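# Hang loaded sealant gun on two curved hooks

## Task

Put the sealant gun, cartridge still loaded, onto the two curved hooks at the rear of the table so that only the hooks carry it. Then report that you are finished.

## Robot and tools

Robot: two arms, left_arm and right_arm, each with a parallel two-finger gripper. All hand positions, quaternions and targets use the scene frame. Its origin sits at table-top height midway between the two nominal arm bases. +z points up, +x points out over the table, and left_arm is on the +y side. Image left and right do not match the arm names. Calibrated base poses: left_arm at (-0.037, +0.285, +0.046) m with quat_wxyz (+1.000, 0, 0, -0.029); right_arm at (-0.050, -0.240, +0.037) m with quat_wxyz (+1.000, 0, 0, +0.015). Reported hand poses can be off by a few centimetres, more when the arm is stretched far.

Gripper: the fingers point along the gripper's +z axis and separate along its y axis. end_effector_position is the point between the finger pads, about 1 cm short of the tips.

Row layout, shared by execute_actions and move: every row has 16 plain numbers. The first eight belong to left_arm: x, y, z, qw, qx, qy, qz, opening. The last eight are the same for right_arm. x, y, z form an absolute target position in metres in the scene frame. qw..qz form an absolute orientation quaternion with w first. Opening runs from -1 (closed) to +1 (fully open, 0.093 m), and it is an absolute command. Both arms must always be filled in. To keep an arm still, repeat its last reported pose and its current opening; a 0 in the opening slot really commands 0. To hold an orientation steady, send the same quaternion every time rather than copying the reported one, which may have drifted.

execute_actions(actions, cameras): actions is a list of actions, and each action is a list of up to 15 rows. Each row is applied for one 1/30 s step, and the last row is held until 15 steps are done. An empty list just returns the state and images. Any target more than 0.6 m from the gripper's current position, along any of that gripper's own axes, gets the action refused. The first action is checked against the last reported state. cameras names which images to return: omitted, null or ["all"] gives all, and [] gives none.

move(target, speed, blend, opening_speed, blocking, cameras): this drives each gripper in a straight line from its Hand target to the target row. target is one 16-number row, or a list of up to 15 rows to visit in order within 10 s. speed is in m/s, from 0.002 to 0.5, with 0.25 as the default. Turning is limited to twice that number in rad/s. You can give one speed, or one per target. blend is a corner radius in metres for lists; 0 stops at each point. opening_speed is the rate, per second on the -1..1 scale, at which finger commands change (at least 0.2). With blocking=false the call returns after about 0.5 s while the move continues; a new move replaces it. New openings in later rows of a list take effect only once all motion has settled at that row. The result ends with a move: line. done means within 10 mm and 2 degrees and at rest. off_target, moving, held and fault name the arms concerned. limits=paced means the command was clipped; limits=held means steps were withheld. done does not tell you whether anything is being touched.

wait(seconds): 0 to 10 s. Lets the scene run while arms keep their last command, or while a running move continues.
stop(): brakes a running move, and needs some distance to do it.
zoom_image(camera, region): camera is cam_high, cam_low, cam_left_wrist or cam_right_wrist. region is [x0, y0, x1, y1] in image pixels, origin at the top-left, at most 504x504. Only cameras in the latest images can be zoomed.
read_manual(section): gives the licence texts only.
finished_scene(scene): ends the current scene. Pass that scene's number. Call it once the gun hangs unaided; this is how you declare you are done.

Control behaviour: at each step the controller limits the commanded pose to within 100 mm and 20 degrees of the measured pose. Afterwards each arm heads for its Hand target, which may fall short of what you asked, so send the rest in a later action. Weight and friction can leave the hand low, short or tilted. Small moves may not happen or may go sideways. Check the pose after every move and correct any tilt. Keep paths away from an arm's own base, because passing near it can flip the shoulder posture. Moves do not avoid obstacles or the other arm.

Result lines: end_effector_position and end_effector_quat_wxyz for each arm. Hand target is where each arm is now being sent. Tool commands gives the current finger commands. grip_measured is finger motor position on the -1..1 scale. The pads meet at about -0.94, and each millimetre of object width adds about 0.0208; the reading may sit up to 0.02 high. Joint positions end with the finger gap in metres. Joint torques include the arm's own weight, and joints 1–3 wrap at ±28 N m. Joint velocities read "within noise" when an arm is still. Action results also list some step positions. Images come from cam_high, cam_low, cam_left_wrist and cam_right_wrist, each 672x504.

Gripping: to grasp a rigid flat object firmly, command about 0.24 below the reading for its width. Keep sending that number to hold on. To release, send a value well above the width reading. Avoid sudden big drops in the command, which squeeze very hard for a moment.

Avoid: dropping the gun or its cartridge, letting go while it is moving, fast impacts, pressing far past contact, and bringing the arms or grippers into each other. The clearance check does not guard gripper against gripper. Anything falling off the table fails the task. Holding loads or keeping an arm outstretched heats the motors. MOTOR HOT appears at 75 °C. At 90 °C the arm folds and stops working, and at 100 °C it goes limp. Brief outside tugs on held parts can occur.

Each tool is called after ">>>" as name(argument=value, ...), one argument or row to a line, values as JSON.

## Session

Done. Next scene.

>>> move(
  target=[0.22, 0.20, 0.30, 0.707, 0, 0.707, 0, 1, 0.24, -0.26, 0.30, 0.707, 0, 0.707, 0, 1],
)

Scene clock: 1.93 s.
left_arm: end_effector_position=(+0.2194, +0.2009, +0.2940) grip_measured=+1.000 end_effector_quat_wxyz=(+0.707, +0.001, +0.707, -0.002) | right_arm: end_effector_position=(+0.2394, -0.2600, +0.2865) grip_measured=+1.000 end_effector_quat_wxyz=(+0.700, +0.000, +0.715, -0.004)
Joint positions: left_arm=[-0.699 0.552 0.298 0.253 -0.752 -0.003 0.093] | right_arm=[-0.188 0.56 0.324 0.214 -0.152 -0.009 0.093]
Joint velocities: within noise
Joint torques (N m): left_arm=[-0.53 1.78 8.31 2.21 -0.1 0.04] | right_arm=[-0.27 0.61 9.68 2.12 -0.11 0.04]
Heat: left arm: 43 °C; right arm: 39 °C.
Hand target: left_arm +0.2199, +0.2000, +0.2999; +0.707, +0.000, +0.707, +0.000 | right_arm +0.2396, -0.2599, +0.2998; +0.707, +0.000, +0.707, +0.000
Off the commanded pose: left_arm 0.006 m, 0 deg | right_arm 0.013 m, 1 deg.
move: off_target (right_arm)
camera_calibration:
cam_left_wrist: T_world_to_cam=[[0.0022812, -0.999914, 0.0129528, 0.197568], [-0.422929, -0.0127021, -0.906074, 0.402521], [0.90616, -0.00341119, -0.422922, 0.0101662], [0, 0, 0, 1]] pos_world=[0.160575, 0.202698, 0.366454]
cam_right_wrist: T_world_to_cam=[[-0.0568656, -0.998099, 0.0237577, -0.255635], [-0.46656, 0.00552864, -0.884472, 0.400358], [0.88266, -0.0613804, -0.465987, -0.00956508], [0, 0, 0, 1]] pos_world=[0.180697, -0.25795, 0.355722]

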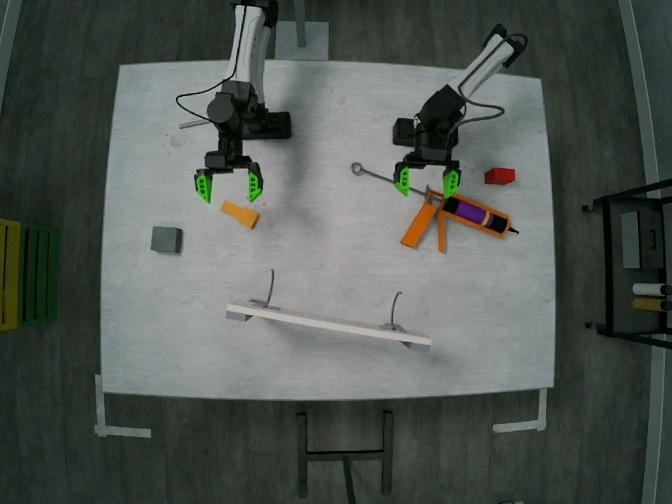

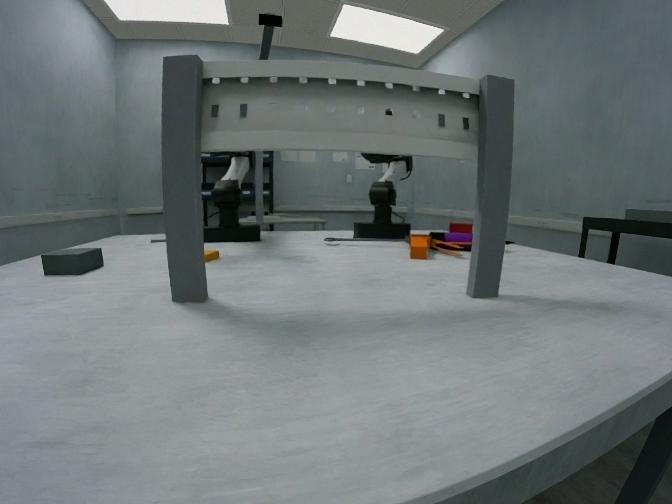

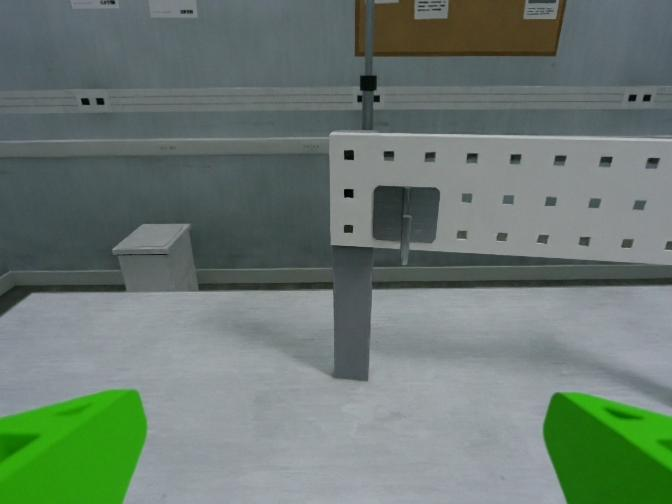

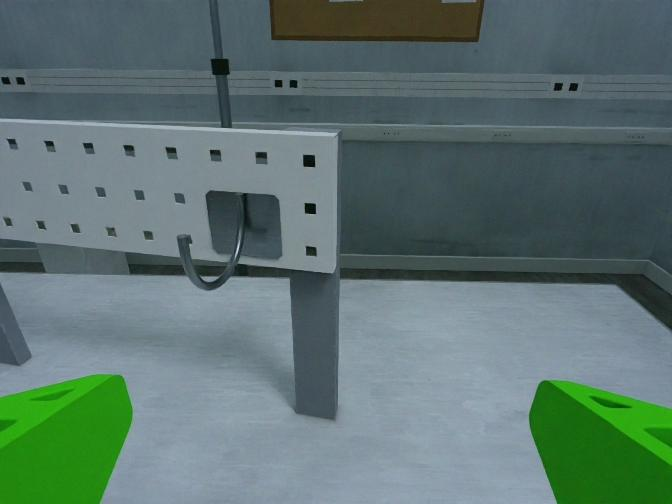

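>>> move(
  target=[0.17, 0.37, 0.22, 0, -0.5807, 0.8141, 0, 1, 0.25, -0.04, 0.30, 0.707, 0, 0.707, 0, 1],
)

Scene clock: 44.20 s.
left_arm: end_effector_position=(+0.1676, +0.3699, +0.2177) grip_measured=+1.000 end_effector_quat_wxyz=(+0.003, -0.583, +0.812, +0.005) | right_arm: end_effector_position=(+0.2481, -0.0439, +0.2876) grip_measured=+1.000 end_effector_quat_wxyz=(+0.700, -0.015, +0.714, -0.011)
Joint positions: left_arm=[0.442 1.389 1.313 -1.492 -0.011 -0.861 0.093] | right_arm=[0.954 1.226 0.557 0.632 0.977 -0.005 0.093]
Joint velocities: within noise
Joint torques (N m): left_arm=[0.49 -3.23 6.84 0.47 0.07 0.1] | right_arm=[0.57 -3.15 9.05 2.04 0.14 0]
Heat: left arm: 45 °C; right arm: 48 °C.
Hand target: left_arm +0.1700, +0.3700, +0.2200; +0.000, -0.581, +0.814, +0.000 | right_arm +0.2497, -0.0403, +0.2999; +0.707, +0.000, +0.707, +0.000
Off the commanded pose: left_arm 0.003 m, 1 deg | right_arm 0.013 m, 2 deg.
move: off_target (right_arm)
camera_calibration:
cam_left_wrist: T_world_to_cam=[[0.951063, -0.308809, -0.0108063, -0.0417853], [-0.277026, -0.867625, 0.412896, 0.318233], [-0.136882, -0.389696, -0.910714, 0.449198], [0, 0, 0, 1]] pos_world=[0.189386, 0.438254, 0.277242]
cam_right_wrist: T_world_to_cam=[[-0.0444128, -0.997543, 0.0541733, -0.0512379], [-0.466191, -0.0272657, -0.884264, 0.402522], [0.883569, -0.0645277, -0.463834, -0.00445528], [0, 0, 0, 1]] pos_world=[0.189313, -0.0404245, 0.356645]

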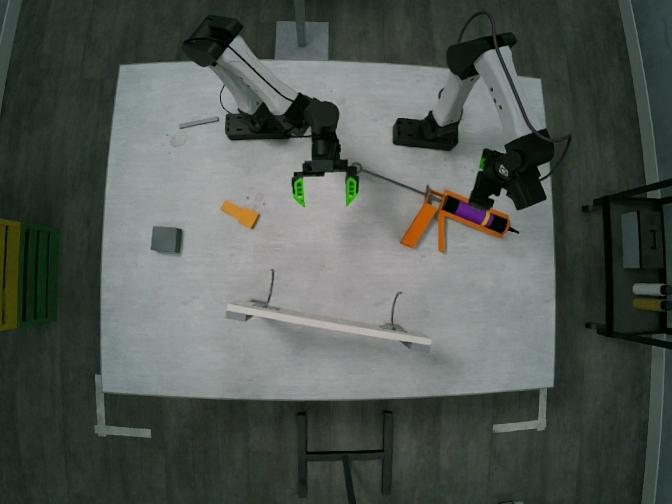

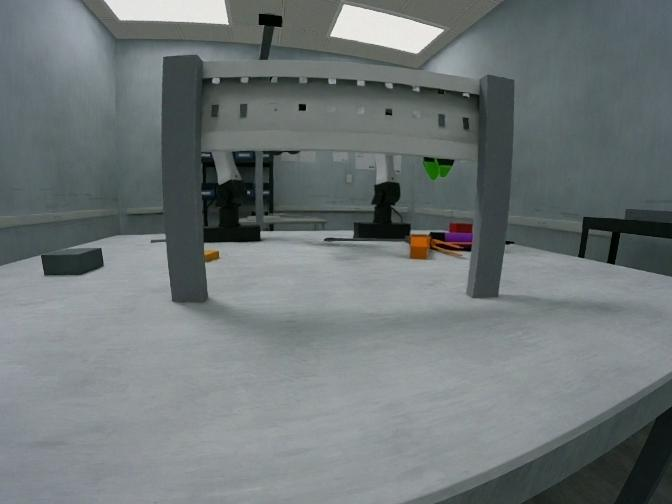

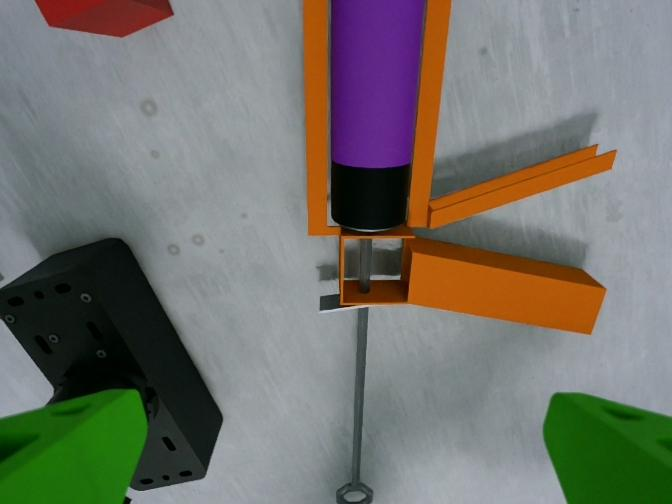

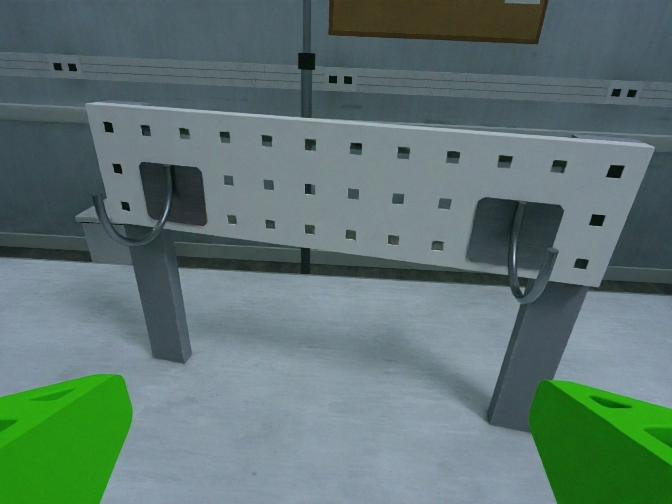

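>>> move(
  target=[
    [0.190, 0.3845, 0.12, 0, -0.5878, 0.8090, 0, 1, 0.15, -0.38, 0.30, 0.707, 0, 0.707, 0, 1],
    [0.190, 0.3845, 0.06, 0, -0.5878, 0.8090, 0, 1, 0.15, -0.38, 0.30, 0.707, 0, 0.707, 0, 1],
  ],
  speed=[0.25,0.1],
  cameras=["cam_left_wrist"],
)

Scene clock: 111.30 s.
left_arm: end_effector_position=(+0.1915, +0.3854, +0.0651) grip_measured=+1.000 end_effector_quat_wxyz=(+0.008, -0.590, +0.808, +0.003) | right_arm: end_effector_position=(+0.1487, -0.3817, +0.2933) grip_measured=+1.000 end_effector_quat_wxyz=(+0.705, +0.011, +0.710, -0.002)
Joint positions: left_arm=[0.464 1.58 0.863 -0.839 -0.01 -0.855 0.093] | right_arm=[-1.387 0.693 0.364 0.298 -1.339 -0.017 0.093]
Joint velocities: within noise
Joint torques (N m): left_arm=[0.58 -4.4 4.45 0.7 0.08 0.11] | right_arm=[0.72 0.7 7.92 1.76 -0.13 0.02]
Heat: left arm: 44 °C; right arm: 47 °C.
Hand target: left_arm +0.1900, +0.3845, +0.0601; +0.000, -0.588, +0.809, +0.000 | right_arm +0.1498, -0.3799, +0.2998; +0.707, +0.000, +0.708, +0.000
Off the commanded pose: left_arm 0.005 m, 1 deg | right_arm 0.007 m, 1 deg.
move: done; limits=paced
camera_calibration:
cam_left_wrist: T_world_to_cam=[[0.955841, -0.293879, -0.00166538, -0.0686957], [-0.267829, -0.873416, 0.406708, 0.402236], [-0.120978, -0.388302, -0.913557, 0.316161], [0, 0, 0, 1]] pos_world=[0.211641, 0.453898, 0.125124]
Images, in order (width x height): cam_left_wrist 672x504.

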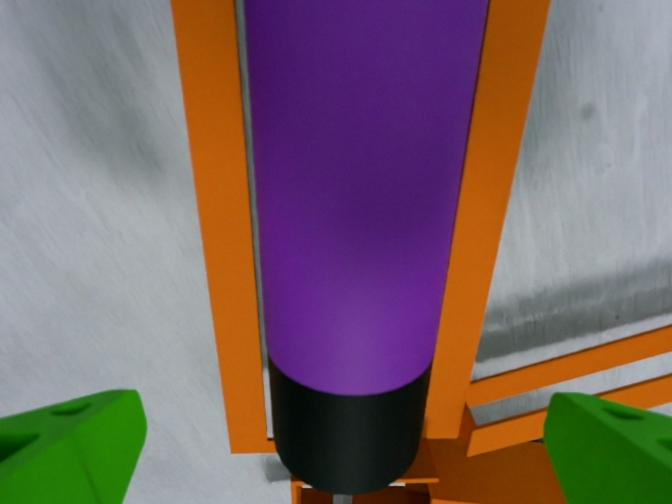

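>>> move(
  target=[
    [0.195, 0.399, 0.06, 0, -0.5878, 0.8090, 0, 1, 0.15, -0.38, 0.30, 0.707, 0, 0.707, 0, 1],
    [0.195, 0.399, 0.020, 0, -0.5878, 0.8090, 0, 1, 0.15, -0.38, 0.30, 0.707, 0, 0.707, 0, 1],
  ],
  speed=[0.1,0.06],
  cameras=["cam_left_wrist"],
)

Scene clock: 129.70 s.
left_arm: end_effector_position=(+0.1974, +0.4006, +0.0257) grip_measured=+1.000 end_effector_quat_wxyz=(+0.009, -0.591, +0.807, +0.002) | right_arm: end_effector_position=(+0.1487, -0.3816, +0.2939) grip_measured=+1.000 end_effector_quat_wxyz=(+0.705, +0.010, +0.709, -0.002)
Joint positions: left_arm=[0.51 1.711 0.822 -0.665 -0.007 -0.811 0.093] | right_arm=[-1.387 0.693 0.364 0.303 -1.339 -0.013 0.093]
Joint velocities: within noise
Joint torques (N m): left_arm=[0.34 -5.03 4.04 0.69 0.06 0.11] | right_arm=[0.76 0.81 7.8 1.72 -0.12 0.03]
Heat: left arm: 42 °C; right arm: 48 °C.
Hand target: left_arm +0.1949, +0.3989, +0.0202; +0.000, -0.588, +0.809, +0.000 | right_arm +0.1499, -0.3799, +0.2999; +0.707, +0.000, +0.707, +0.000
Off the commanded pose: left_arm 0.006 m, 1 deg | right_arm 0.006 m, 1 deg.
move: done
camera_calibration:
cam_left_wrist: T_world_to_cam=[[0.956613, -0.29136, 0.000518577, -0.0711366], [-0.266289, -0.873576, 0.407375, 0.432856], [-0.11824, -0.389838, -0.913261, 0.286846], [0, 0, 0, 1]] pos_world=[0.217232, 0.46923, 0.085667]
Images, in order (width x height): cam_left_wrist 672x504.

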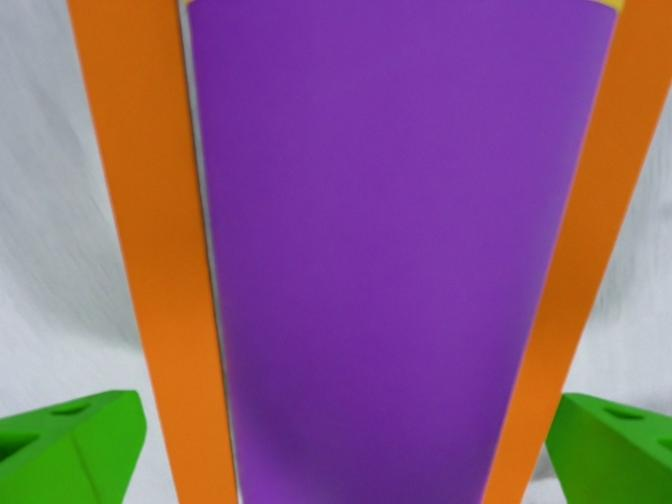

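>>> move(
  target=[0.199, 0.3975, 0.020, 0, -0.5878, 0.8090, 0, 1, 0.15, -0.38, 0.30, 0.707, 0, 0.707, 0, 1],
  speed=0.06,
  cameras=["cam_left_wrist"],
)

Scene clock: 136.00 s.
left_arm: end_effector_position=(+0.1969, +0.3996, +0.0234) grip_measured=+1.000 end_effector_quat_wxyz=(+0.005, -0.590, +0.808, +0.003) | right_arm: end_effector_position=(+0.1487, -0.3816, +0.2940) grip_measured=+1.000 end_effector_quat_wxyz=(+0.705, +0.010, +0.709, -0.002)
Joint positions: left_arm=[0.508 1.721 0.822 -0.663 -0.007 -0.811 0.093] | right_arm=[-1.387 0.693 0.364 0.304 -1.339 -0.013 0.093]
Joint velocities: within noise
Joint torques (N m): left_arm=[-0.5 -4.97 4.9 0.65 0.06 0] | right_arm=[0.64 0.79 7.86 1.74 -0.12 0.06]
Heat: left arm: 41 °C; right arm: 48 °C.
Hand target: left_arm +0.1990, +0.3975, +0.0200; +0.000, -0.588, +0.809, +0.000 | right_arm +0.1499, -0.3800, +0.2999; +0.707, +0.000, +0.707, +0.000
Off the commanded pose: left_arm 0.004 m, 1 deg | right_arm 0.006 m, 1 deg.
move: done
camera_calibration:
cam_left_wrist: T_world_to_cam=[[0.955815, -0.293921, -0.00534931, -0.0696236], [-0.265665, -0.871432, 0.412344, 0.431663], [-0.125858, -0.392703, -0.911013, 0.286879], [0, 0, 0, 1]] pos_world=[0.217331, 0.46836, 0.0829847]
Images, in order (width x height): cam_left_wrist 672x504.

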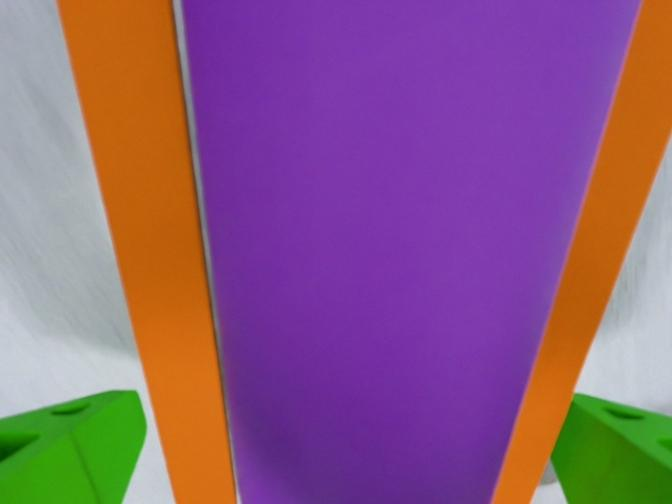

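>>> move(
  target=[
    [0.200, 0.3975, 0.020, 0, -0.5878, 0.8090, 0, 0.5, 0.15, -0.38, 0.30, 0.707, 0, 0.707, 0, 1],
    [0.200, 0.3975, 0.022, 0, -0.5878, 0.8090, 0, 0.2, 0.15, -0.38, 0.30, 0.707, 0, 0.707, 0, 1],
  ],
  speed=0.06,
  opening_speed=0.5,
  cameras=["cam_left_wrist","cam_high"],
)

Scene clock: 147.40 s.
left_arm: end_effector_position=(+0.1993, +0.3998, +0.0233) grip_measured=+0.577 end_effector_quat_wxyz=(+0.009, -0.589, +0.808, +0.001) | right_arm: end_effector_position=(+0.1487, -0.3816, +0.2940) grip_measured=+1.000 end_effector_quat_wxyz=(+0.705, +0.010, +0.709, -0.002)
Joint positions: left_arm=[0.505 1.721 0.822 -0.654 -0.006 -0.811 0.073] | right_arm=[-1.387 0.693 0.364 0.304 -1.339 -0.012 0.093]
Joint velocities: within noise
Joint torques (N m): left_arm=[-0.42 -5.26 5.46 0.47 0.02 0.01] | right_arm=[0.73 0.81 7.84 1.72 -0.12 0.04]
Heat: left arm: 40 °C; right arm: 48 °C.
Hand target: left_arm +0.2000, +0.3976, +0.0221; +0.000, -0.588, +0.809, +0.000 | right_arm +0.1499, -0.3800, +0.2999; +0.707, +0.000, +0.707, +0.000
Off the commanded pose: left_arm 0.003 m, 1 deg | right_arm 0.006 m, 1 deg.
move: done
camera_calibration:
cam_left_wrist: T_world_to_cam=[[0.955147, -0.296123, 0.00239552, -0.0710324], [-0.27133, -0.87188, 0.407683, 0.43393], [-0.118636, -0.390047, -0.91312, 0.284755], [0, 0, 0, 1]] pos_world=[0.219367, 0.468368, 0.0832794]
Images, in order (width x height): cam_high 672x504, cam_left_wrist 672x504.

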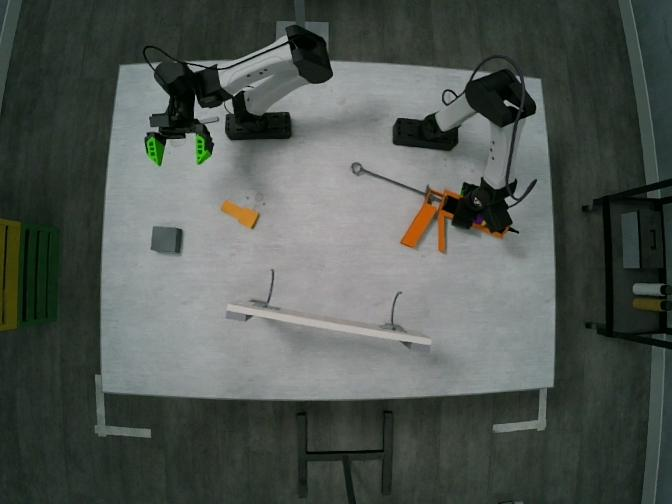

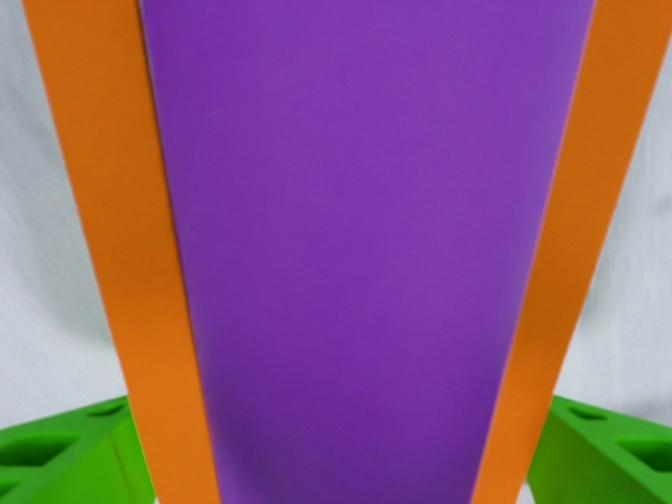

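>>> move(
  target=[
    [0.200, 0.385, 0.155, 0, -0.5878, 0.8090, 0, 0.2, 0.15, -0.38, 0.30, 0.707, 0, 0.707, 0, 1],
    [0.27, 0.20, 0.155, 0, -0.3007, 0.9537, 0, 0.2, 0.15, -0.38, 0.30, 0.707, 0, 0.707, 0, 1],
    [0.285, 0.06, 0.155, 0, 0, 1, 0, 0.2, 0.15, -0.38, 0.30, 0.707, 0, 0.707, 0, 1],
    [0.30, 0.04, 0.155, 0, 0.3420, 0.9397, 0, 0.2, 0.15, -0.38, 0.30, 0.707, 0, 0.707, 0, 1],
  ],
  speed=[0.12,0.25,0.28,0.28],
  blend=0.03,
  cameras=["cam_high","cam_low"],
)

Scene clock: 162.83 s.
left_arm: end_effector_position=(+0.3019, +0.0461, +0.1379) grip_measured=+0.576 end_effector_quat_wxyz=(-0.004, +0.334, +0.942, +0.014) | right_arm: end_effector_position=(+0.1487, -0.3816, +0.2940) grip_measured=+1.000 end_effector_quat_wxyz=(+0.705, +0.010, +0.709, -0.002)
Joint positions: left_arm=[-0.566 2.159 1.924 -1.352 -0.025 0.058 0.073] | right_arm=[-1.387 0.693 0.364 0.304 -1.34 -0.012 0.093]
Joint velocities: within noise
Joint torques (N m): left_arm=[-0.39 -13.2 9.4 0.1 0.32 0.09] | right_arm=[0.66 0.76 7.77 1.73 -0.11 0.03]
Heat: left arm: 41 °C; right arm: 48 °C.
Hand target: left_arm +0.2997, +0.0403, +0.1547; +0.001, +0.342, +0.940, +0.000 | right_arm +0.1499, -0.3799, +0.2999; +0.707, +0.000, +0.707, +0.000
Off the commanded pose: left_arm 0.018 m, 2 deg | right_arm 0.006 m, 1 deg.
move: off_target (left_arm)
Images, in order (width x height): cam_high 672x504, cam_low 672x504.

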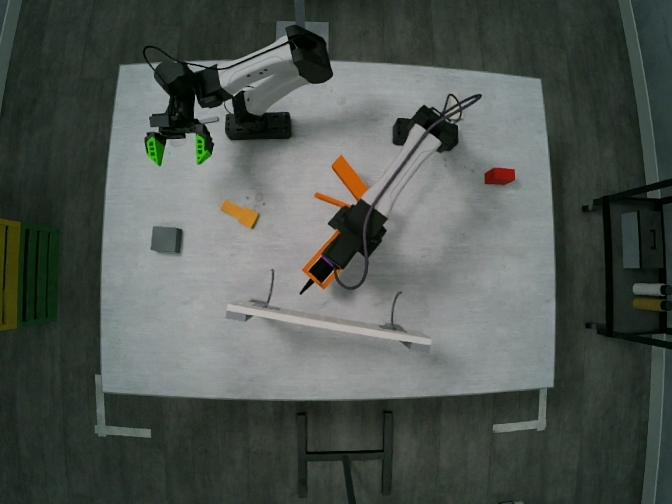

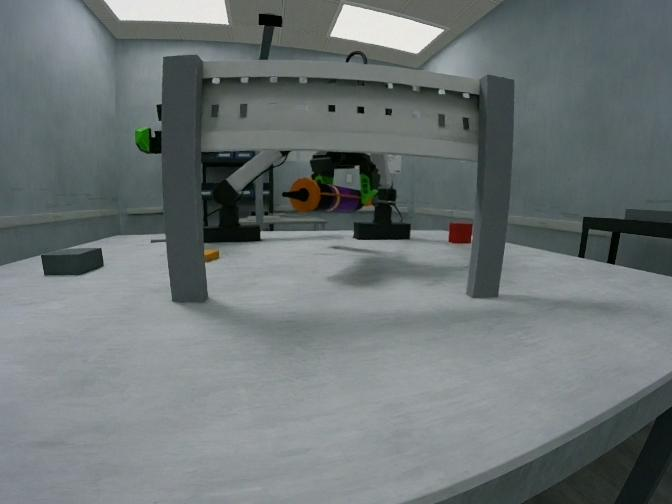

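>>> move(
  target=[
    [0.28, 0.05, 0.15, 0, 0.6428, 0.7660, 0, 0.2, 0.15, -0.38, 0.30, 0.707, 0, 0.707, 0, 1],
    [0.275, 0.06, 0.12, 0, 0.766, 0.6428, 0, 0.2, 0.15, -0.38, 0.30, 0.707, 0, 0.707, 0, 1],
    [0.275, 0.06, 0.025, 0, 0.766, 0.6428, 0, 0.2, 0.15, -0.38, 0.30, 0.707, 0, 0.707, 0, 1],
  ],
  speed=[0.28,0.2,0.06],
  blend=0.015,
  cameras=["cam_high","cam_left_wrist"],
)

Scene clock: 174.23 s.
left_arm: end_effector_position=(+0.2715, +0.0595, +0.0261) grip_measured=+0.575 end_effector_quat_wxyz=(-0.002, +0.765, +0.644, -0.001) | right_arm: end_effector_position=(+0.1487, -0.3816, +0.2940) grip_measured=+1.000 end_effector_quat_wxyz=(+0.705, +0.010, +0.709, -0.002)
Joint positions: left_arm=[-0.573 2.126 1.412 -0.862 0.001 1.113 0.073] | right_arm=[-1.387 0.693 0.364 0.304 -1.34 -0.012 0.093]
Joint velocities: within noise
Joint torques (N m): left_arm=[0.65 -10.63 5.19 0.59 0.08 0.09] | right_arm=[0.72 0.69 7.88 1.73 -0.12 0.04]
Heat: left arm: 46 °C; right arm: 48 °C.
Hand target: left_arm +0.2750, +0.0600, +0.0250; +0.000, +0.766, +0.643, +0.000 | right_arm +0.1499, -0.3799, +0.2999; +0.707, +0.000, +0.707, +0.000
Off the commanded pose: left_arm 0.004 m, 0 deg | right_arm 0.006 m, 1 deg.
move: done
camera_calibration:
cam_left_wrist: T_world_to_cam=[[-0.987074, 0.160262, -0.00132005, 0.25952], [0.14462, 0.894221, 0.423621, -0.0627477], [0.0690706, 0.417954, -0.905839, 0.0639006], [0, 0, 0, 1]] pos_world=[0.260827, -0.0121885, 0.0848075]
Images, in order (width x height): cam_high 672x504, cam_left_wrist 672x504.

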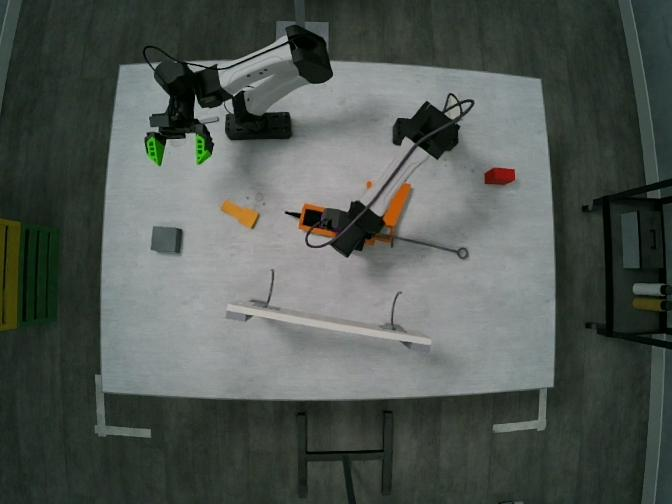

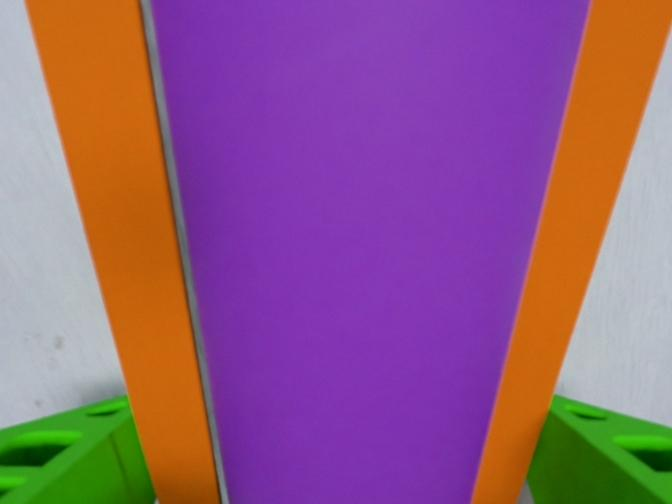

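>>> move(
  target=[
    [0.2725, 0.06, 0.022, 0, 0.766, 0.6428, 0, 1, 0.15, -0.38, 0.30, 0.707, 0, 0.707, 0, 1],
    [0.2725, 0.06, 0.16, 0, 0.766, 0.6428, 0, 1, 0.15, -0.38, 0.30, 0.707, 0, 0.707, 0, 1],
    [0.20, 0.34, 0.30, 0.5, 0.5, 0.5, 0.5, 1, 0.20, -0.10, 0.27, 0, -0.6756, 0.7373, 0, 1],
  ],
  speed=[0.06,0.15,0.3],
  opening_speed=0.8,
  cameras=["cam_high"],
)

Scene clock: 189.00 s.
left_arm: end_effector_position=(+0.1980, +0.3383, +0.3056) grip_measured=+1.000 end_effector_quat_wxyz=(+0.497, +0.501, +0.492, +0.509) | right_arm: end_effector_position=(+0.1972, -0.1007, +0.2646) grip_measured=+1.000 end_effector_quat_wxyz=(+0.067, -0.674, +0.735, -0.010)
Joint positions: left_arm=[0.725 0.299 0.32 -0.004 0.664 1.58 0.093] | right_arm=[0.475 1.553 1.68 -1.562 -0.012 -0.978 0.093]
Joint velocities: within noise
Joint torques (N m): left_arm=[0.64 3.74 5.59 2.36 0.12 -0.13] | right_arm=[0.59 -5.22 7.72 0.57 0.05 0.01]
Heat: left arm: 47 °C; right arm: 48 °C.
Hand target: left_arm +0.1998, +0.3400, +0.3000; +0.500, +0.500, +0.500, +0.500 | right_arm +0.2000, -0.1000, +0.2693; -0.070, +0.674, -0.736, +0.016
Off the commanded pose: left_arm 0.006 m, 1 deg | right_arm 0.006 m, 8 deg.
joint sent to its limit (right arm) — joint 4 (wrist pitch), lower limit. The joint targets are off in orientation, not in position.
move: off_target (right_arm)
Images, in order (width x height): cam_high 672x504.

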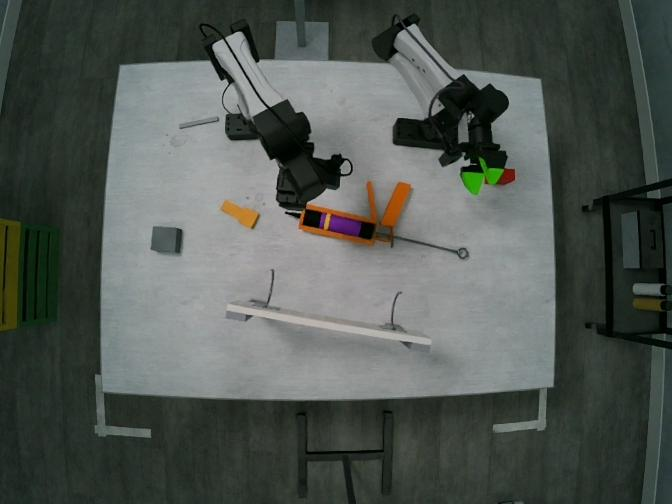

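>>> move(
  target=[0.27, 0.065, 0.16, 0, -0.6428, 0.7660, 0, 1, 0, 0, 0, 0, 0, 0, 0, 1],
  cameras=[],
)

the call gives right_arm/qw, right_arm/qx, right_arm/qy, right_arm/qz that name no orientation (all zero or nearly, or too large to normalise), so nothing of the call was run. Give a quaternion of ordinary size, such as one of length 1.
Scene clock: 198.97 s.
left_arm: end_effector_position=(+0.1980, +0.3382, +0.3058) grip_measured=+1.000 end_effector_quat_wxyz=(+0.498, +0.501, +0.492, +0.509) | right_arm: end_effector_position=(+0.1970, -0.1009, +0.2646) grip_measured=+1.000 end_effector_quat_wxyz=(+0.067, -0.674, +0.735, -0.010)
Joint positions: left_arm=[0.725 0.299 0.32 -0.003 0.665 1.58 0.093] | right_arm=[0.475 1.553 1.68 -1.562 -0.012 -0.978 0.093]
Joint velocities: within noise
Joint torques (N m): left_arm=[0.66 3.7 5.56 2.34 0.09 -0.13] | right_arm=[0.54 -5.23 7.73 0.57 0.07 0.02]
Heat: left arm: 44 °C; right arm: 47 °C.
Hand target: left_arm +0.1998, +0.3400, +0.3000; +0.500, +0.500, +0.500, +0.500 | right_arm +0.1999, -0.1000, +0.2693; -0.070, +0.674, -0.736, +0.016
Tool commands: left_gripper/opening=+1.0 right_gripper/opening=+1.0
Off the commanded pose: left_arm 0.006 m, 1 deg | right_arm 0.006 m, 8 deg.

Fix ordering (left first).

>>> move(
  target=[0.20, 0.34, 0.30, 0.5, 0.5, 0.5, 0.5, 1, 0.27, 0.065, 0.16, 0, -0.6428, 0.7660, 0, 1],
  cameras=["cam_right_wrist"],
)

Scene clock: 204.63 s.
left_arm: end_effector_position=(+0.1980, +0.3381, +0.3058) grip_measured=+1.000 end_effector_quat_wxyz=(+0.498, +0.501, +0.492, +0.509) | right_arm: end_effector_position=(+0.2677, +0.0633, +0.1578) grip_measured=+1.000 end_effector_quat_wxyz=(-0.002, -0.646, +0.763, +0.002)
Joint positions: left_arm=[0.725 0.299 0.32 -0.003 0.666 1.58 0.093] | right_arm=[0.731 2.286 2.248 -1.537 -0.004 -0.645 0.093]
Joint velocities: within noise
Joint torques (N m): left_arm=[0.62 3.7 5.59 2.35 0.08 -0.11] | right_arm=[0.27 -11.93 7.76 0.26 -0.01 0.06]
Heat: left arm: 42 °C; right arm: 47 °C.
Hand target: left_arm +0.1998, +0.3399, +0.3000; +0.500, +0.500, +0.500, +0.500 | right_arm +0.2700, +0.0649, +0.1600; +0.001, -0.643, +0.766, +0.000
Off the commanded pose: left_arm 0.006 m, 1 deg | right_arm 0.004 m, 1 deg.
move: done
camera_calibration:
cam_right_wrist: T_world_to_cam=[[0.987952, -0.147685, 0.0462594, -0.265336], [-0.152623, -0.880258, 0.44928, 0.0594915], [-0.0256318, -0.450927, -0.892193, 0.26038], [0, 0, 0, 1]] pos_world=[0.277893, 0.130594, 0.217855]
Images, in order (width x height): cam_right_wrist 672x504.

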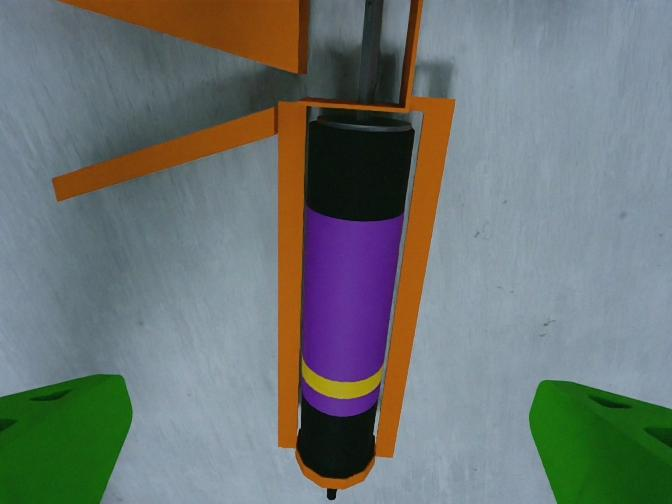

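>>> move(
  target=[
    [0.287, 0.063, 0.10, 0, -0.6314, 0.7755, 0, 1, 0.287, 0.063, 0.10, 0, -0.6314, 0.7755, 0, 1],
  ],
  cameras=[],
  speed=0.002,
  blocking=false,
)

Scene clock: 218.00 s.
left_arm: end_effector_position=(+0.1980, +0.3381, +0.3058) grip_measured=+1.000 end_effector_quat_wxyz=(+0.498, +0.501, +0.492, +0.509) | right_arm: end_effector_position=(+0.2675, +0.0631, +0.1578) grip_measured=+1.000 end_effector_quat_wxyz=(-0.003, -0.646, +0.763, +0.002)
Joint positions: left_arm=[0.725 0.299 0.32 -0.003 0.666 1.579 0.093] | right_arm=[0.731 2.286 2.248 -1.538 -0.004 -0.644 0.093]
Joint velocities: within noise
Joint torques (N m): left_arm=[0.28 3.37 5.55 2.3 0.03 -0.09] | right_arm=[0.16 -12.08 7.53 0.27 -0.01 0.03]
Heat: left arm: 42 °C; right arm: 48 °C.
Hand target: left_arm +0.1997, +0.3397, +0.2999; +0.500, +0.499, +0.501, +0.500 | right_arm +0.2699, +0.0649, +0.1599; +0.001, -0.643, +0.766, +0.000
Tool commands: left_gripper/opening=+1.0 right_gripper/opening=+1.0
Off the commanded pose: left_arm 0.355 m, 172 deg | right_arm 0.061 m, 2 deg.
move: running
No camera images: "cameras" was empty.

>>> move(
  target=[
    [0.20, 0.34, 0.30, 0.5, 0.5, 0.5, 0.5, 1, 0.287, 0.063, 0.10, 0, -0.6314, 0.7755, 0, 1],
    [0.20, 0.34, 0.30, 0.5, 0.5, 0.5, 0.5, 1, 0.287, 0.063, 0.06, 0, -0.6314, 0.7755, 0, 1],
  ],
  cameras=["cam_right_wrist"],
  speed=0.12,
)

Scene clock: 224.13 s.
left_arm: end_effector_position=(+0.1980, +0.3383, +0.3059) grip_measured=+1.000 end_effector_quat_wxyz=(+0.501, +0.498, +0.495, +0.507) | right_arm: end_effector_position=(+0.2854, +0.0645, +0.0659) grip_measured=+1.000 end_effector_quat_wxyz=(+0.002, -0.636, +0.771, +0.002)
Joint positions: left_arm=[0.726 0.299 0.32 -0.003 0.666 1.568 0.093] | right_arm=[0.705 2.33 1.957 -1.192 -0.004 -0.644 0.093]
Joint velocities: within noise
Joint torques (N m): left_arm=[0.55 3.71 5.52 2.34 0.11 -0.02] | right_arm=[-0.05 -12.63 5.29 0.51 -0.01 0.03]
Heat: left arm: 42 °C; right arm: 48 °C.
Hand target: left_arm +0.1998, +0.3399, +0.3000; +0.500, +0.500, +0.500, +0.500 | right_arm +0.2870, +0.0630, +0.0601; +0.000, -0.631, +0.775, +0.000
Off the commanded pose: left_arm 0.006 m, 1 deg | right_arm 0.006 m, 1 deg.
earlier move: replaced
move: done
camera_calibration:
cam_right_wrist: T_world_to_cam=[[0.983375, -0.17395, 0.052103, -0.275823], [-0.17889, -0.878786, 0.442417, 0.112358], [-0.0311711, -0.444382, -0.895295, 0.1807], [0, 0, 0, 1]] pos_world=[0.29697, 0.131059, 0.126442]
Images, in order (width x height): cam_right_wrist 672x504.

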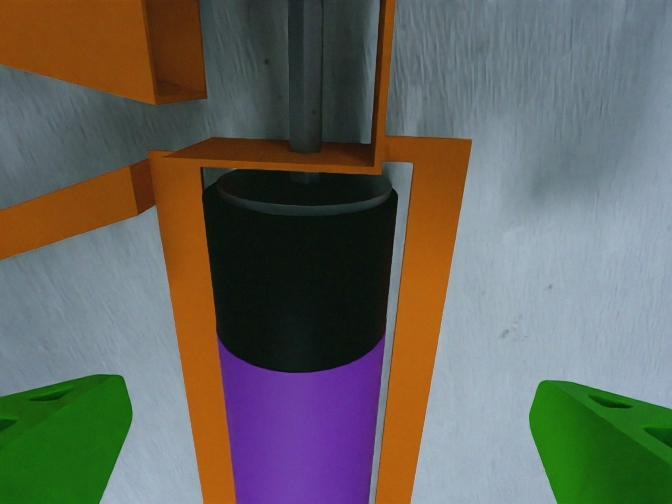

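>>> move(
  target=[
    [0.20, 0.34, 0.30, 0.5, 0.5, 0.5, 0.5, 1, 0.281, 0.064, 0.055, 0, -0.6314, 0.7755, 0, 1],
    [0.20, 0.34, 0.30, 0.5, 0.5, 0.5, 0.5, 1, 0.281, 0.064, 0.02, 0, -0.6314, 0.7755, 0, 1],
  ],
  cameras=["cam_right_wrist"],
  speed=0.06,
)

Scene clock: 236.67 s.
left_arm: end_effector_position=(+0.1980, +0.3382, +0.3059) grip_measured=+1.000 end_effector_quat_wxyz=(+0.501, +0.498, +0.495, +0.506) | right_arm: end_effector_position=(+0.2831, +0.0623, +0.0276) grip_measured=+1.000 end_effector_quat_wxyz=(+0.003, -0.632, +0.775, +0.002)
Joint positions: left_arm=[0.726 0.299 0.32 -0.003 0.666 1.568 0.093] | right_arm=[0.705 2.35 1.835 -1.051 -0.004 -0.633 0.093]
Joint velocities: within noise
Joint torques (N m): left_arm=[0.55 3.78 5.63 2.33 0.09 -0.01] | right_arm=[0.77 -12.23 4.98 0.55 0 0.02]
Heat: left arm: 42 °C; right arm: 47 °C.
Hand target: left_arm +0.1998, +0.3399, +0.3000; +0.500, +0.500, +0.500, +0.500 | right_arm +0.2809, +0.0639, +0.0201; +0.000, -0.631, +0.775, +0.000
Off the commanded pose: left_arm 0.007 m, 1 deg | right_arm 0.008 m, 0 deg.
move: done
camera_calibration:
cam_right_wrist: T_world_to_cam=[[0.98149, -0.18411, 0.0527334, -0.270709], [-0.18828, -0.877242, 0.441584, 0.129572], [-0.0350401, -0.443339, -0.895669, 0.146406], [0, 0, 0, 1]] pos_world=[0.295224, 0.128733, 0.0881894]
Images, in order (width x height): cam_right_wrist 672x504.

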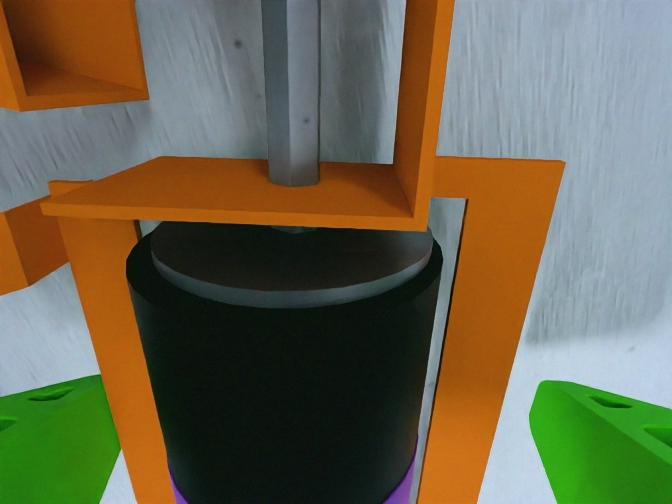

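>>> move(
  target=[
    [0.20, 0.34, 0.30, 0.5, 0.5, 0.5, 0.5, 1, 0.274, 0.066, 0.022, 0, -0.6314, 0.7755, 0, 1],
  ],
  cameras=["cam_right_wrist"],
  speed=0.06,
)

Scene clock: 246.57 s.
left_arm: end_effector_position=(+0.1980, +0.3382, +0.3059) grip_measured=+1.000 end_effector_quat_wxyz=(+0.501, +0.498, +0.495, +0.506) | right_arm: end_effector_position=(+0.2750, +0.0649, +0.0227) grip_measured=+1.000 end_effector_quat_wxyz=(-0.003, -0.634, +0.774, +0.002)
Joint positions: left_arm=[0.726 0.299 0.32 -0.003 0.666 1.568 0.093] | right_arm=[0.722 2.35 1.815 -1.042 -0.004 -0.62 0.093]
Joint velocities: within noise
Joint torques (N m): left_arm=[0.61 3.73 5.55 2.35 0.1 -0.02] | right_arm=[0.64 -13.86 4.79 0.49 -0.02 0.04]
Heat: left arm: 41 °C; right arm: 46 °C.
Hand target: left_arm +0.1998, +0.3399, +0.3000; +0.500, +0.500, +0.500, +0.500 | right_arm +0.2740, +0.0661, +0.0221; +0.000, -0.631, +0.775, +0.000
Off the commanded pose: left_arm 0.007 m, 1 deg | right_arm 0.002 m, 1 deg.
move: done
camera_calibration:
cam_right_wrist: T_world_to_cam=[[0.982532, -0.180355, 0.0458466, -0.262432], [-0.181504, -0.874409, 0.449961, 0.130213], [-0.0410641, -0.450422, -0.891871, 0.144898], [0, 0, 0, 1]] pos_world=[0.287433, 0.131793, 0.0826712]
Images, in order (width x height): cam_right_wrist 672x504.

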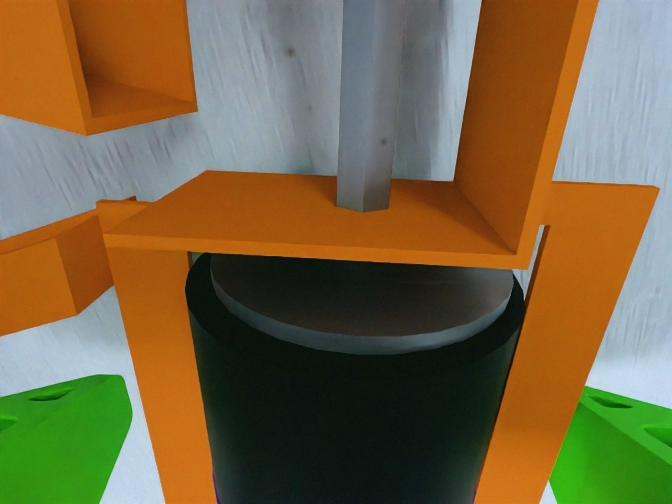

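>>> move(
  target=[
    [0.20, 0.34, 0.30, 0.5, 0.5, 0.5, 0.5, 1, 0.282, 0.066, 0.020, 0, -0.6314, 0.7755, 0, 1],
    [0.20, 0.34, 0.30, 0.5, 0.5, 0.5, 0.5, 1, 0.280, 0.066, 0.020, 0, -0.6314, 0.7755, 0, 0.5],
    [0.20, 0.34, 0.30, 0.5, 0.5, 0.5, 0.5, 1, 0.280, 0.066, 0.022, 0, -0.6314, 0.7755, 0, 0.2],
  ],
  cameras=["cam_right_wrist"],
  speed=0.06,
  opening_speed=0.4,
)

Scene clock: 259.10 s.
left_arm: end_effector_position=(+0.1980, +0.3382, +0.3059) grip_measured=+1.000 end_effector_quat_wxyz=(+0.501, +0.498, +0.495, +0.506) | right_arm: end_effector_position=(+0.2762, +0.0648, +0.0219) grip_measured=+0.574 end_effector_quat_wxyz=(-0.002, -0.633, +0.774, +0.001)
Joint positions: left_arm=[0.726 0.299 0.32 -0.003 0.666 1.568 0.093] | right_arm=[0.72 2.352 1.815 -1.037 -0.002 -0.619 0.073]
Joint velocities: within noise
Joint torques (N m): left_arm=[0.61 3.64 5.52 2.34 0.09 0.01] | right_arm=[-0.03 -12.38 7.09 0.32 -0.03 -0.07]
Heat: left arm: 41 °C; right arm: 45 °C.
Hand target: left_arm +0.1998, +0.3399, +0.3000; +0.500, +0.500, +0.500, +0.500 | right_arm +0.2800, +0.0659, +0.0220; +0.000, -0.631, +0.776, +0.000
Off the commanded pose: left_arm 0.007 m, 1 deg | right_arm 0.004 m, 0 deg.
move: done
camera_calibration:
cam_right_wrist: T_world_to_cam=[[0.981919, -0.18302, 0.0483533, -0.263324], [-0.185063, -0.874361, 0.448602, 0.131772], [-0.0398247, -0.44944, -0.892423, 0.143804], [0, 0, 0, 1]] pos_world=[0.288676, 0.131654, 0.0819532]
Images, in order (width x height): cam_right_wrist 672x504.

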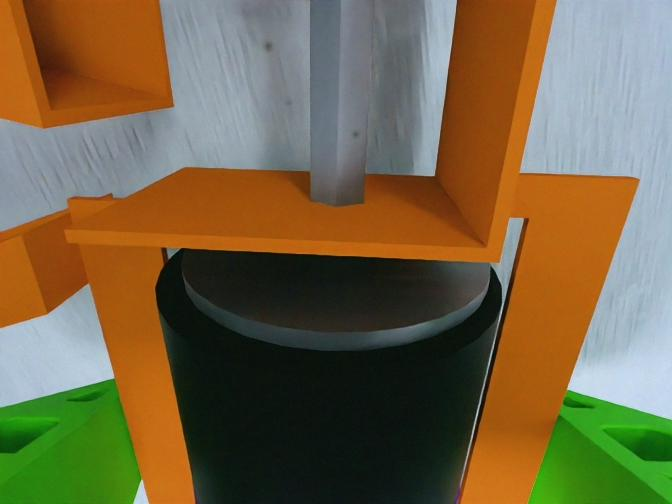

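>>> move(
  target=[
    [0.12, 0.40, 0.30, 0.5, 0.5, 0.5, 0.5, 1, 0.278, 0.06, 0.16, 0, -0.6314, 0.7755, 0, 0.2],
    [0.12, 0.40, 0.30, 0.5, 0.5, 0.5, 0.5, 1, 0.27, -0.02, 0.27, 0, -0.6314, 0.7755, 0, 0.2],
    [0.12, 0.40, 0.30, 0.5, 0.5, 0.5, 0.5, 1, 0.31, -0.11, 0.39, 0.4604, -0.4220, 0.5276, -0.5758, 0.2],
  ],
  speed=[0.1,0.15,0.25],
  blend=0.03,
)

Scene clock: 296.40 s.
left_arm: end_effector_position=(+0.1223, +0.4021, +0.3000) grip_measured=+1.000 end_effector_quat_wxyz=(+0.476, +0.471, +0.527, +0.522) | right_arm: end_effector_position=(+0.3081, -0.1049, +0.3256) grip_measured=+0.573 end_effector_quat_wxyz=(-0.371, +0.525, -0.522, +0.561)
Joint positions: left_arm=[1.707 0.404 0.32 0.056 1.548 1.589 0.093] | right_arm=[0.684 1.245 0.815 0.276 0.907 -1.652 0.073]
Joint velocities: within noise
Joint torques (N m): left_arm=[0.66 1.36 5.7 1.58 0.13 -0.03] | right_arm=[-0.28 -8.98 9.48 4.15 0.29 -0.02]
Heat: left arm: 41 °C; right arm: 50 °C.
Hand target: left_arm +0.1218, +0.4003, +0.3000; +0.474, +0.475, +0.524, +0.524 | right_arm +0.3033, -0.1146, +0.3870; -0.456, +0.427, -0.534, +0.570
Off the commanded pose: left_arm 0.003 m, 6 deg | right_arm 0.065 m, 16 deg.
joint sent to its limit (left arm) — joint 5 (wrist yaw), upper limit. The joint targets are off in orientation, not in position.
move: off_target (left_arm, right_arm); limits=paced
camera_calibration:
cam_left_wrist: T_world_to_cam=[[0.00777999, -0.0199887, -0.99977, 0.308046], [-0.512393, 0.858491, -0.0211514, -0.235412], [0.858716, 0.512439, -0.00356303, -0.226058], [0, 0, 0, 1]] pos_world=[0.0710995, 0.324097, 0.302191]
cam_right_wrist: T_world_to_cam=[[0.0827809, 0.205573, 0.975134, -0.324325], [-0.593691, -0.775733, 0.213936, 0.0656967], [0.800424, -0.596638, 0.0578312, -0.243848], [0, 0, 0, 1]] pos_world=[0.261033, -0.0278532, 0.316308]

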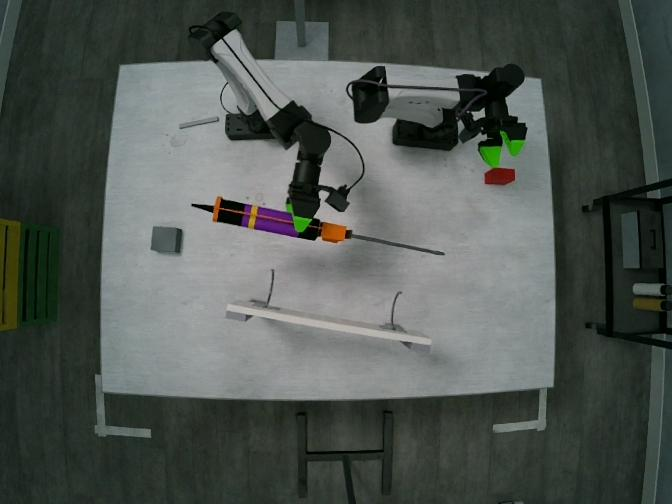

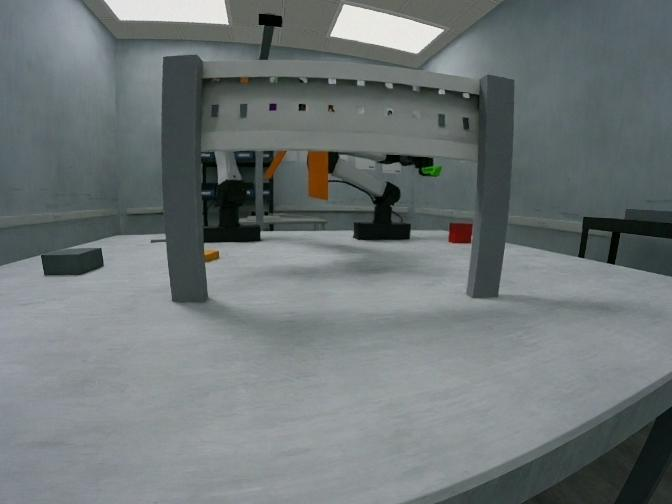

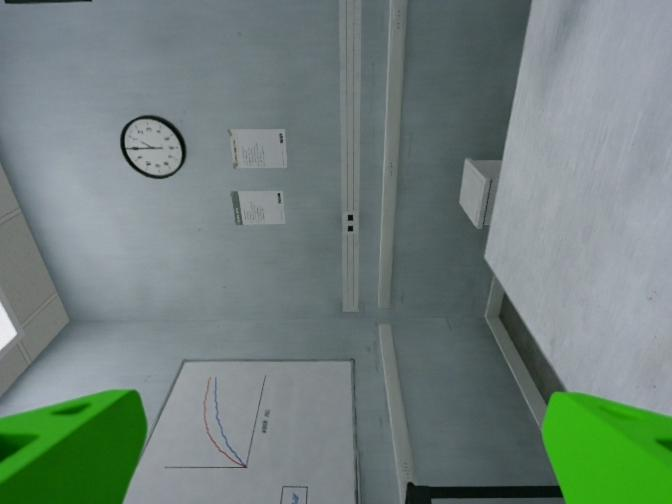

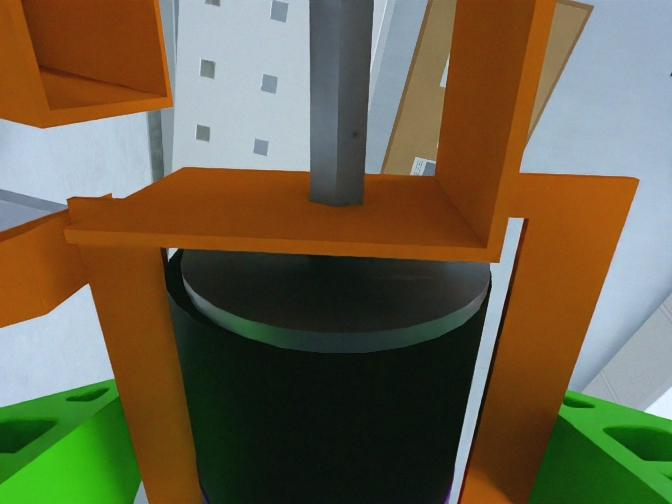

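>>> move(
  target=[
    [0.12, 0.40, 0.30, 0.5, 0.5, 0.5, 0.5, 1, 0.385, -0.116, 0.41, 0.5018, -0.3750, 0.5225, -0.5783, 0.2],
  ],
  speed=0.2,
  cameras=["cam_high"],
)

Scene clock: 306.67 s.
left_arm: end_effector_position=(+0.1223, +0.4021, +0.3000) grip_measured=+1.000 end_effector_quat_wxyz=(+0.476, +0.471, +0.527, +0.522) | right_arm: end_effector_position=(+0.3592, -0.1221, +0.2887) grip_measured=+0.573 end_effector_quat_wxyz=(-0.352, +0.543, -0.533, +0.546)
Joint positions: left_arm=[1.707 0.404 0.32 0.056 1.548 1.589 0.093] | right_arm=[0.521 1.41 0.847 0.346 0.745 -1.645 0.073]
Joint velocities: within noise
Joint torques (N m): left_arm=[0.62 1.29 5.72 1.61 0.11 -0.01] | right_arm=[-0.32 -9.61 14.54 4.28 0.21 0.16]
Heat: left arm: 41 °C; right arm: 47 °C.
Hand target: left_arm +0.1218, +0.4003, +0.3000; +0.474, +0.475, +0.524, +0.524 | right_arm +0.3623, -0.1251, +0.3828; -0.465, +0.422, -0.532, +0.568
Off the commanded pose: left_arm 0.003 m, 6 deg | right_arm 0.124 m, 26 deg; position and orientation clipped.
joint sent to its limit (left arm) — joint 5 (wrist yaw), upper limit. The joint targets are off in orientation, not in position.
move: off_target (left_arm, right_arm); limits=paced
Images, in order (width x height): cam_high 672x504.

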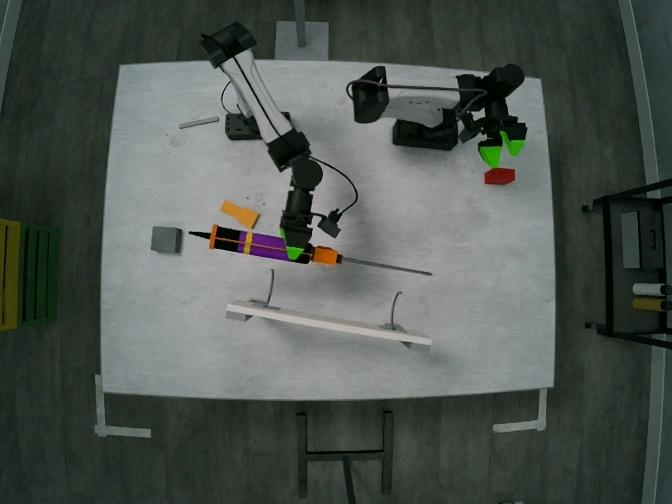

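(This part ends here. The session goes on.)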